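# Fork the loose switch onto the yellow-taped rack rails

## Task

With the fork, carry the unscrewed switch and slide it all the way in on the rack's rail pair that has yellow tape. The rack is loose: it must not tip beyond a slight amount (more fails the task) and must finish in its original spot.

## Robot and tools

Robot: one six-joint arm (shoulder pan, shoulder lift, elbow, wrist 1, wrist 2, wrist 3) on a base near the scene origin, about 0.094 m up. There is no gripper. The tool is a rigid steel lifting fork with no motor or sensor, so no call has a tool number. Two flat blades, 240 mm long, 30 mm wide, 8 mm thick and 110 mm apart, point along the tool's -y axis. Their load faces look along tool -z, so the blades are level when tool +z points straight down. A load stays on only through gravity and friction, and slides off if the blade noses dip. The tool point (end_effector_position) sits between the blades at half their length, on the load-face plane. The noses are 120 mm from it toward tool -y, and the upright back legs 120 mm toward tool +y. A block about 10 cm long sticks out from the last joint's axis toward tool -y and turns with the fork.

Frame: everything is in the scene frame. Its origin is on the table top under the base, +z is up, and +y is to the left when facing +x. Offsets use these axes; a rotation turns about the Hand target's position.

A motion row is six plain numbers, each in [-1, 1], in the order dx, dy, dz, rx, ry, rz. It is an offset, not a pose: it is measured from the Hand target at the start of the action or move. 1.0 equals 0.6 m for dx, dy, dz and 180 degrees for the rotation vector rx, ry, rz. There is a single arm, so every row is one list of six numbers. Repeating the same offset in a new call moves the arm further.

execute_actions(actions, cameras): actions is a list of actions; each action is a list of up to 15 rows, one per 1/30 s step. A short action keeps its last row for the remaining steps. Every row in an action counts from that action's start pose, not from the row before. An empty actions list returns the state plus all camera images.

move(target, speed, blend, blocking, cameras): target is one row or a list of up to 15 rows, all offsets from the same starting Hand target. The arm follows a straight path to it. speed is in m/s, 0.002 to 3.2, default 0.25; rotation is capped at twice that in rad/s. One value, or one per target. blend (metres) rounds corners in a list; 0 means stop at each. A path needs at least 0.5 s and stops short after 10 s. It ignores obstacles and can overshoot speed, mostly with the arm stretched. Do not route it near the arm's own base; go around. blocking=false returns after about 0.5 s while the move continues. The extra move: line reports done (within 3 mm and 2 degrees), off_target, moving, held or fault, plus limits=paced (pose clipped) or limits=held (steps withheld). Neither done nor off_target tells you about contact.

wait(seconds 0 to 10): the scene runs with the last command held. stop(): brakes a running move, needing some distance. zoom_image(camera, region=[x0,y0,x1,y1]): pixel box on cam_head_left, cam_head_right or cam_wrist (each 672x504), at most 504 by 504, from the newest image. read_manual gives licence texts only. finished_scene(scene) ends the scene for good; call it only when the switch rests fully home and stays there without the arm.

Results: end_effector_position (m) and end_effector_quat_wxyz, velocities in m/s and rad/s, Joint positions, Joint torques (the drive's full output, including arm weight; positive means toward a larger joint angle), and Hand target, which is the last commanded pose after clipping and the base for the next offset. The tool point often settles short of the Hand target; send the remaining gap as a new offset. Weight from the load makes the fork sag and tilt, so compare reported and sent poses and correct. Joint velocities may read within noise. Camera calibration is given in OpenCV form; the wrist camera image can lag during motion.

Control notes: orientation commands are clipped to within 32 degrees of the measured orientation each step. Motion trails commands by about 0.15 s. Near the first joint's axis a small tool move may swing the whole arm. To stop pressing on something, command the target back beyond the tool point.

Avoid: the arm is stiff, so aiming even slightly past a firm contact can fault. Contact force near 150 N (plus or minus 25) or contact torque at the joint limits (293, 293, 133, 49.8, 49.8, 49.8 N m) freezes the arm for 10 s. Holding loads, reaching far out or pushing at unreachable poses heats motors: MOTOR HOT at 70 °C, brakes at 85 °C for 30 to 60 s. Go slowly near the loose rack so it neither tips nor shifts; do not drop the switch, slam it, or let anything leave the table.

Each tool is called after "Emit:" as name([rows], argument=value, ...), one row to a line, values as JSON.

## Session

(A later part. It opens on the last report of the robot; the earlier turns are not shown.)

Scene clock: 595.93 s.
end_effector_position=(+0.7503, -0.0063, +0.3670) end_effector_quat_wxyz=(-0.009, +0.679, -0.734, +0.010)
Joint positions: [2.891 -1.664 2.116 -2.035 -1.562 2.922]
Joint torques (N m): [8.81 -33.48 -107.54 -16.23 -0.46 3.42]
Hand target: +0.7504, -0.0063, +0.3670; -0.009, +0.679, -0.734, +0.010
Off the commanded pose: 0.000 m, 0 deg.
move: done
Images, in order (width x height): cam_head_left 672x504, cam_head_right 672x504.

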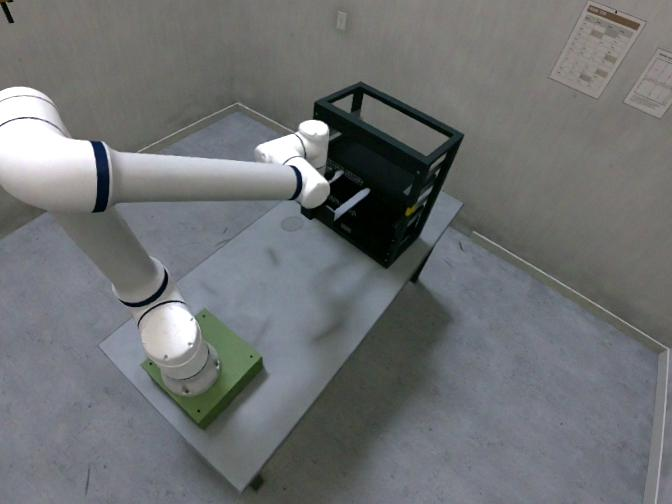

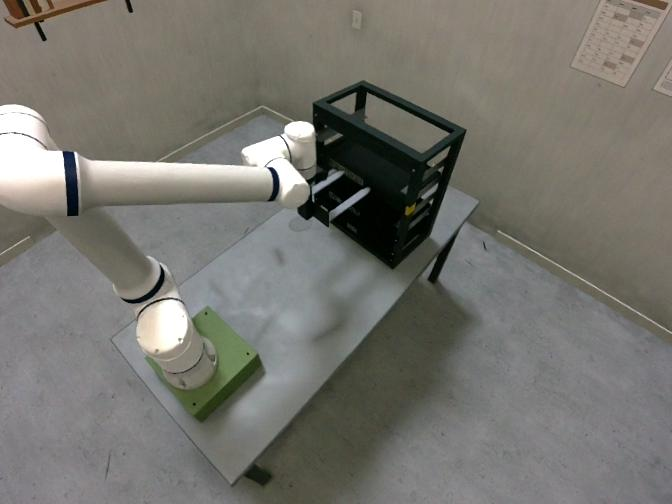

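Emit:
move(target=[0.0025, -0.0002, 0, 0, 0, 0], speed=0.02, cameras=[])

Emit:
move(target=[0.0025, -0.0002, 0, 0, 0, 0], speed=0.02, cameras=["cam_head_left", "cam_head_right"])

Emit:
zoom_image(camera="cam_head_right", region=[370, 170, 430, 230])

Emit:
zoom_image(camera="cam_head_left", region=[370, 170, 430, 230])

Scene clock: 600.17 s.
end_effector_position=(+0.7518, -0.0065, +0.3670) end_effector_quat_wxyz=(-0.009, +0.679, -0.734, +0.010)
Joint positions: [2.892 -1.661 2.114 -2.035 -1.562 2.922]
Joint torques (N m): [8.15 -24.93 -115.59 -17.9 1.75 4.99]
Hand target: +0.7519, -0.0065, +0.3670; -0.009, +0.679, -0.734, +0.010
Off the commanded pose: 0.000 m, 0 deg.
move: done
No camera images: "cameras" was empty.

Scene clock: 600.87 s.
end_effector_position=(+0.7532, -0.0065, +0.3669) end_effector_quat_wxyz=(-0.009, +0.679, -0.734, +0.009)
Joint positions: [2.892 -1.658 2.111 -2.035 -1.562 2.923]
Joint torques (N m): [2.66 -10.58 -143.22 -31.59 4.36 9.57]
Hand target: +0.7534, -0.0066, +0.3670; -0.009, +0.679, -0.734, +0.010
Off the commanded pose: 0.000 m, 0 deg.
move: done
Images, in order (width x height): cam_head_left 672x504, cam_head_right 672x504.

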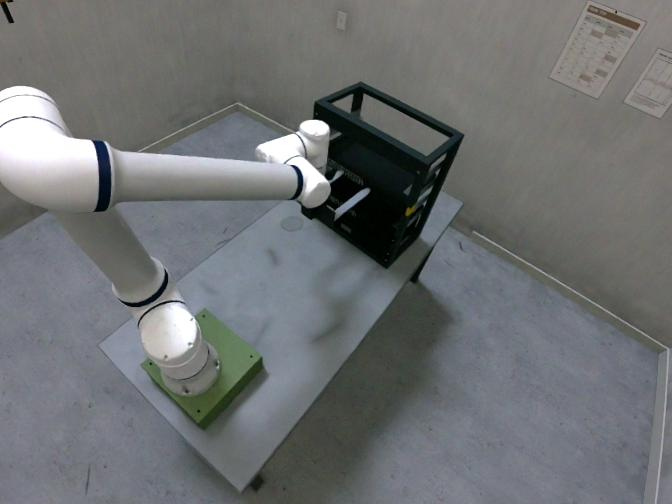

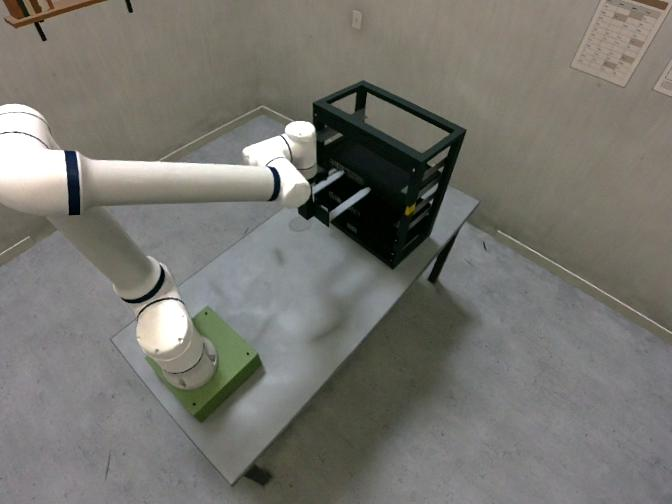

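Scaled by 8.400.

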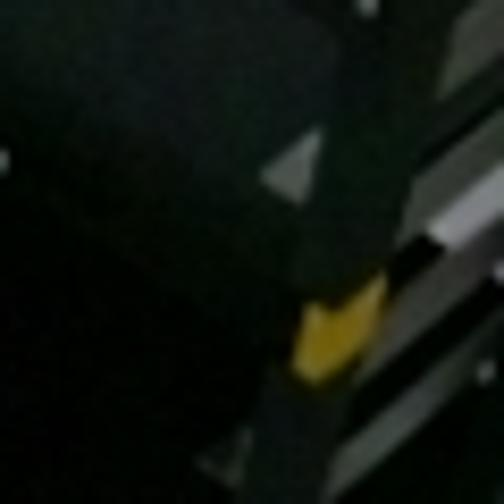

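Scaled by 8.400.

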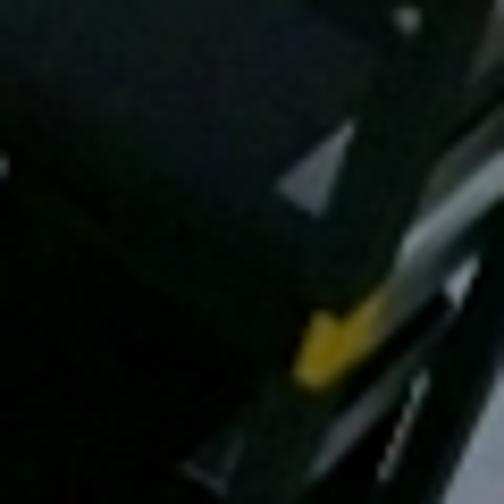

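Emit:
move(target=[-0.3324, 0.0256, 0, 0, 0, 0], speed=0.2, cameras=["all"])

Emit:
zoom_image(camera="cam_head_right", region=[300, 110, 430, 240])

Emit:
zoom_image(camera="cam_head_left", region=[300, 110, 430, 240])

Emit:
zoom_image(camera="cam_head_left", region=[290, 120, 350, 180])

Scene clock: 608.00 s.
end_effector_position=(+0.5541, +0.0088, +0.3670) end_effector_quat_wxyz=(-0.009, +0.679, -0.734, +0.010)
Joint positions: [2.776 -2.076 2.383 -1.888 -1.561 2.807]
Joint torques (N m): [-21.42 -22.95 -74.21 -5.18 2.32 -2.46]
Hand target: +0.5540, +0.0088, +0.3670; -0.009, +0.679, -0.734, +0.010
Off the commanded pose: 0.000 m, 0 deg.
move: done
camera_calibration:
cam_wrist: T_world_to_cam=[[-0.0888379, -0.995671, -0.0273487, 0.0774956], [-0.943832, 0.075376, 0.321713, 0.275668], [-0.318259, 0.0543929, -0.946442, 0.617539], [0, 0, 0, 1]] pos_world=[0.463607, 0.0227915, 0.497899]

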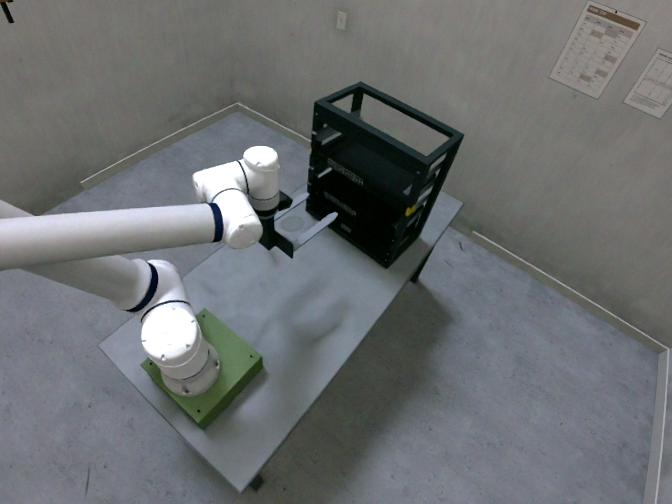

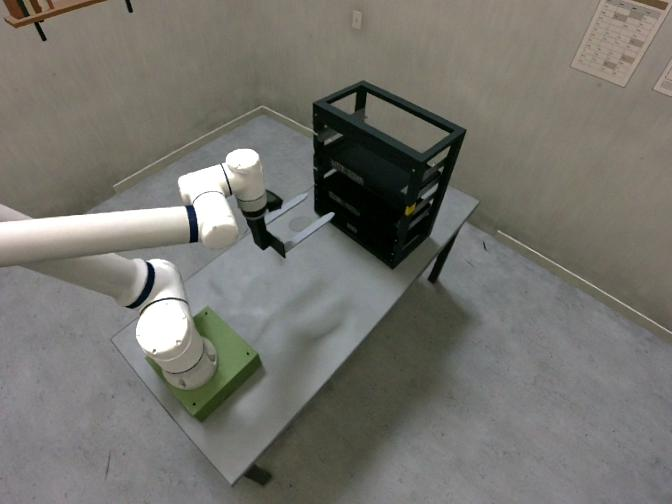

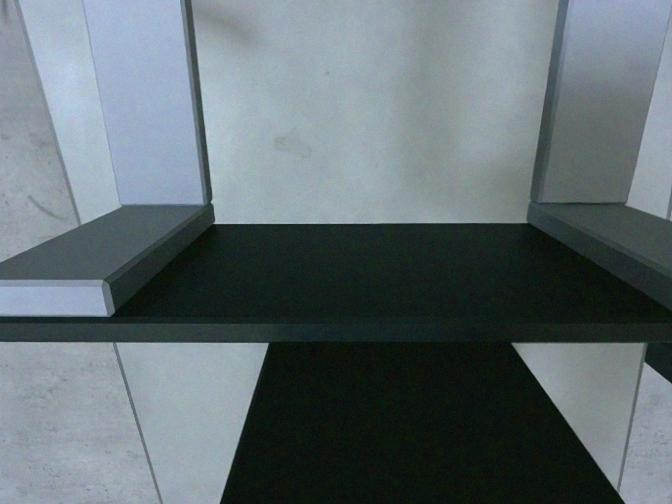

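Scaled by 3.877.

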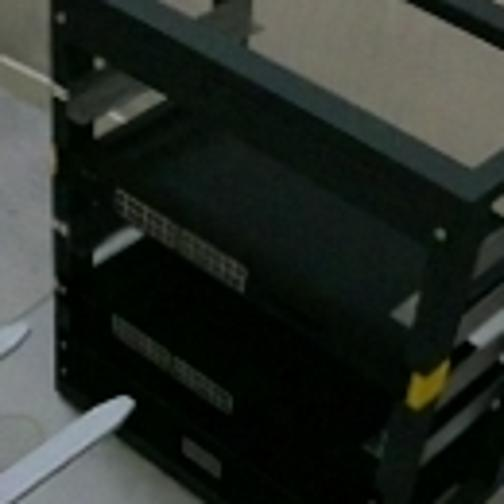

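Scaled by 3.877.

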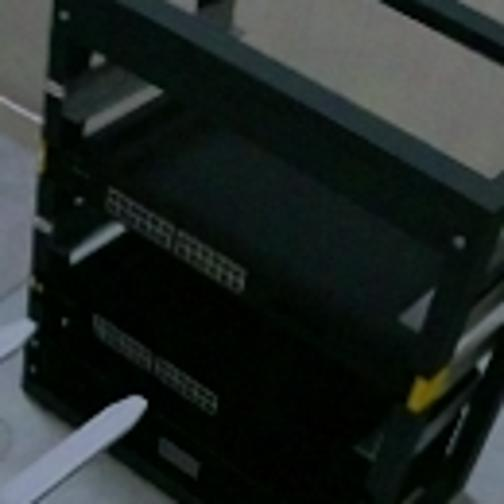

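Scaled by 8.400.

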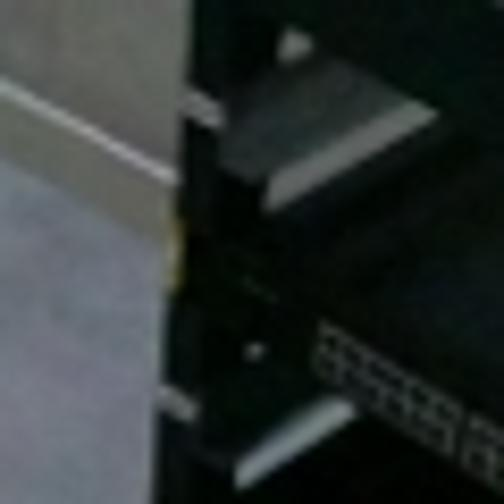

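Emit:
finished_scene(scene=1)

The scene is finished: the task was done.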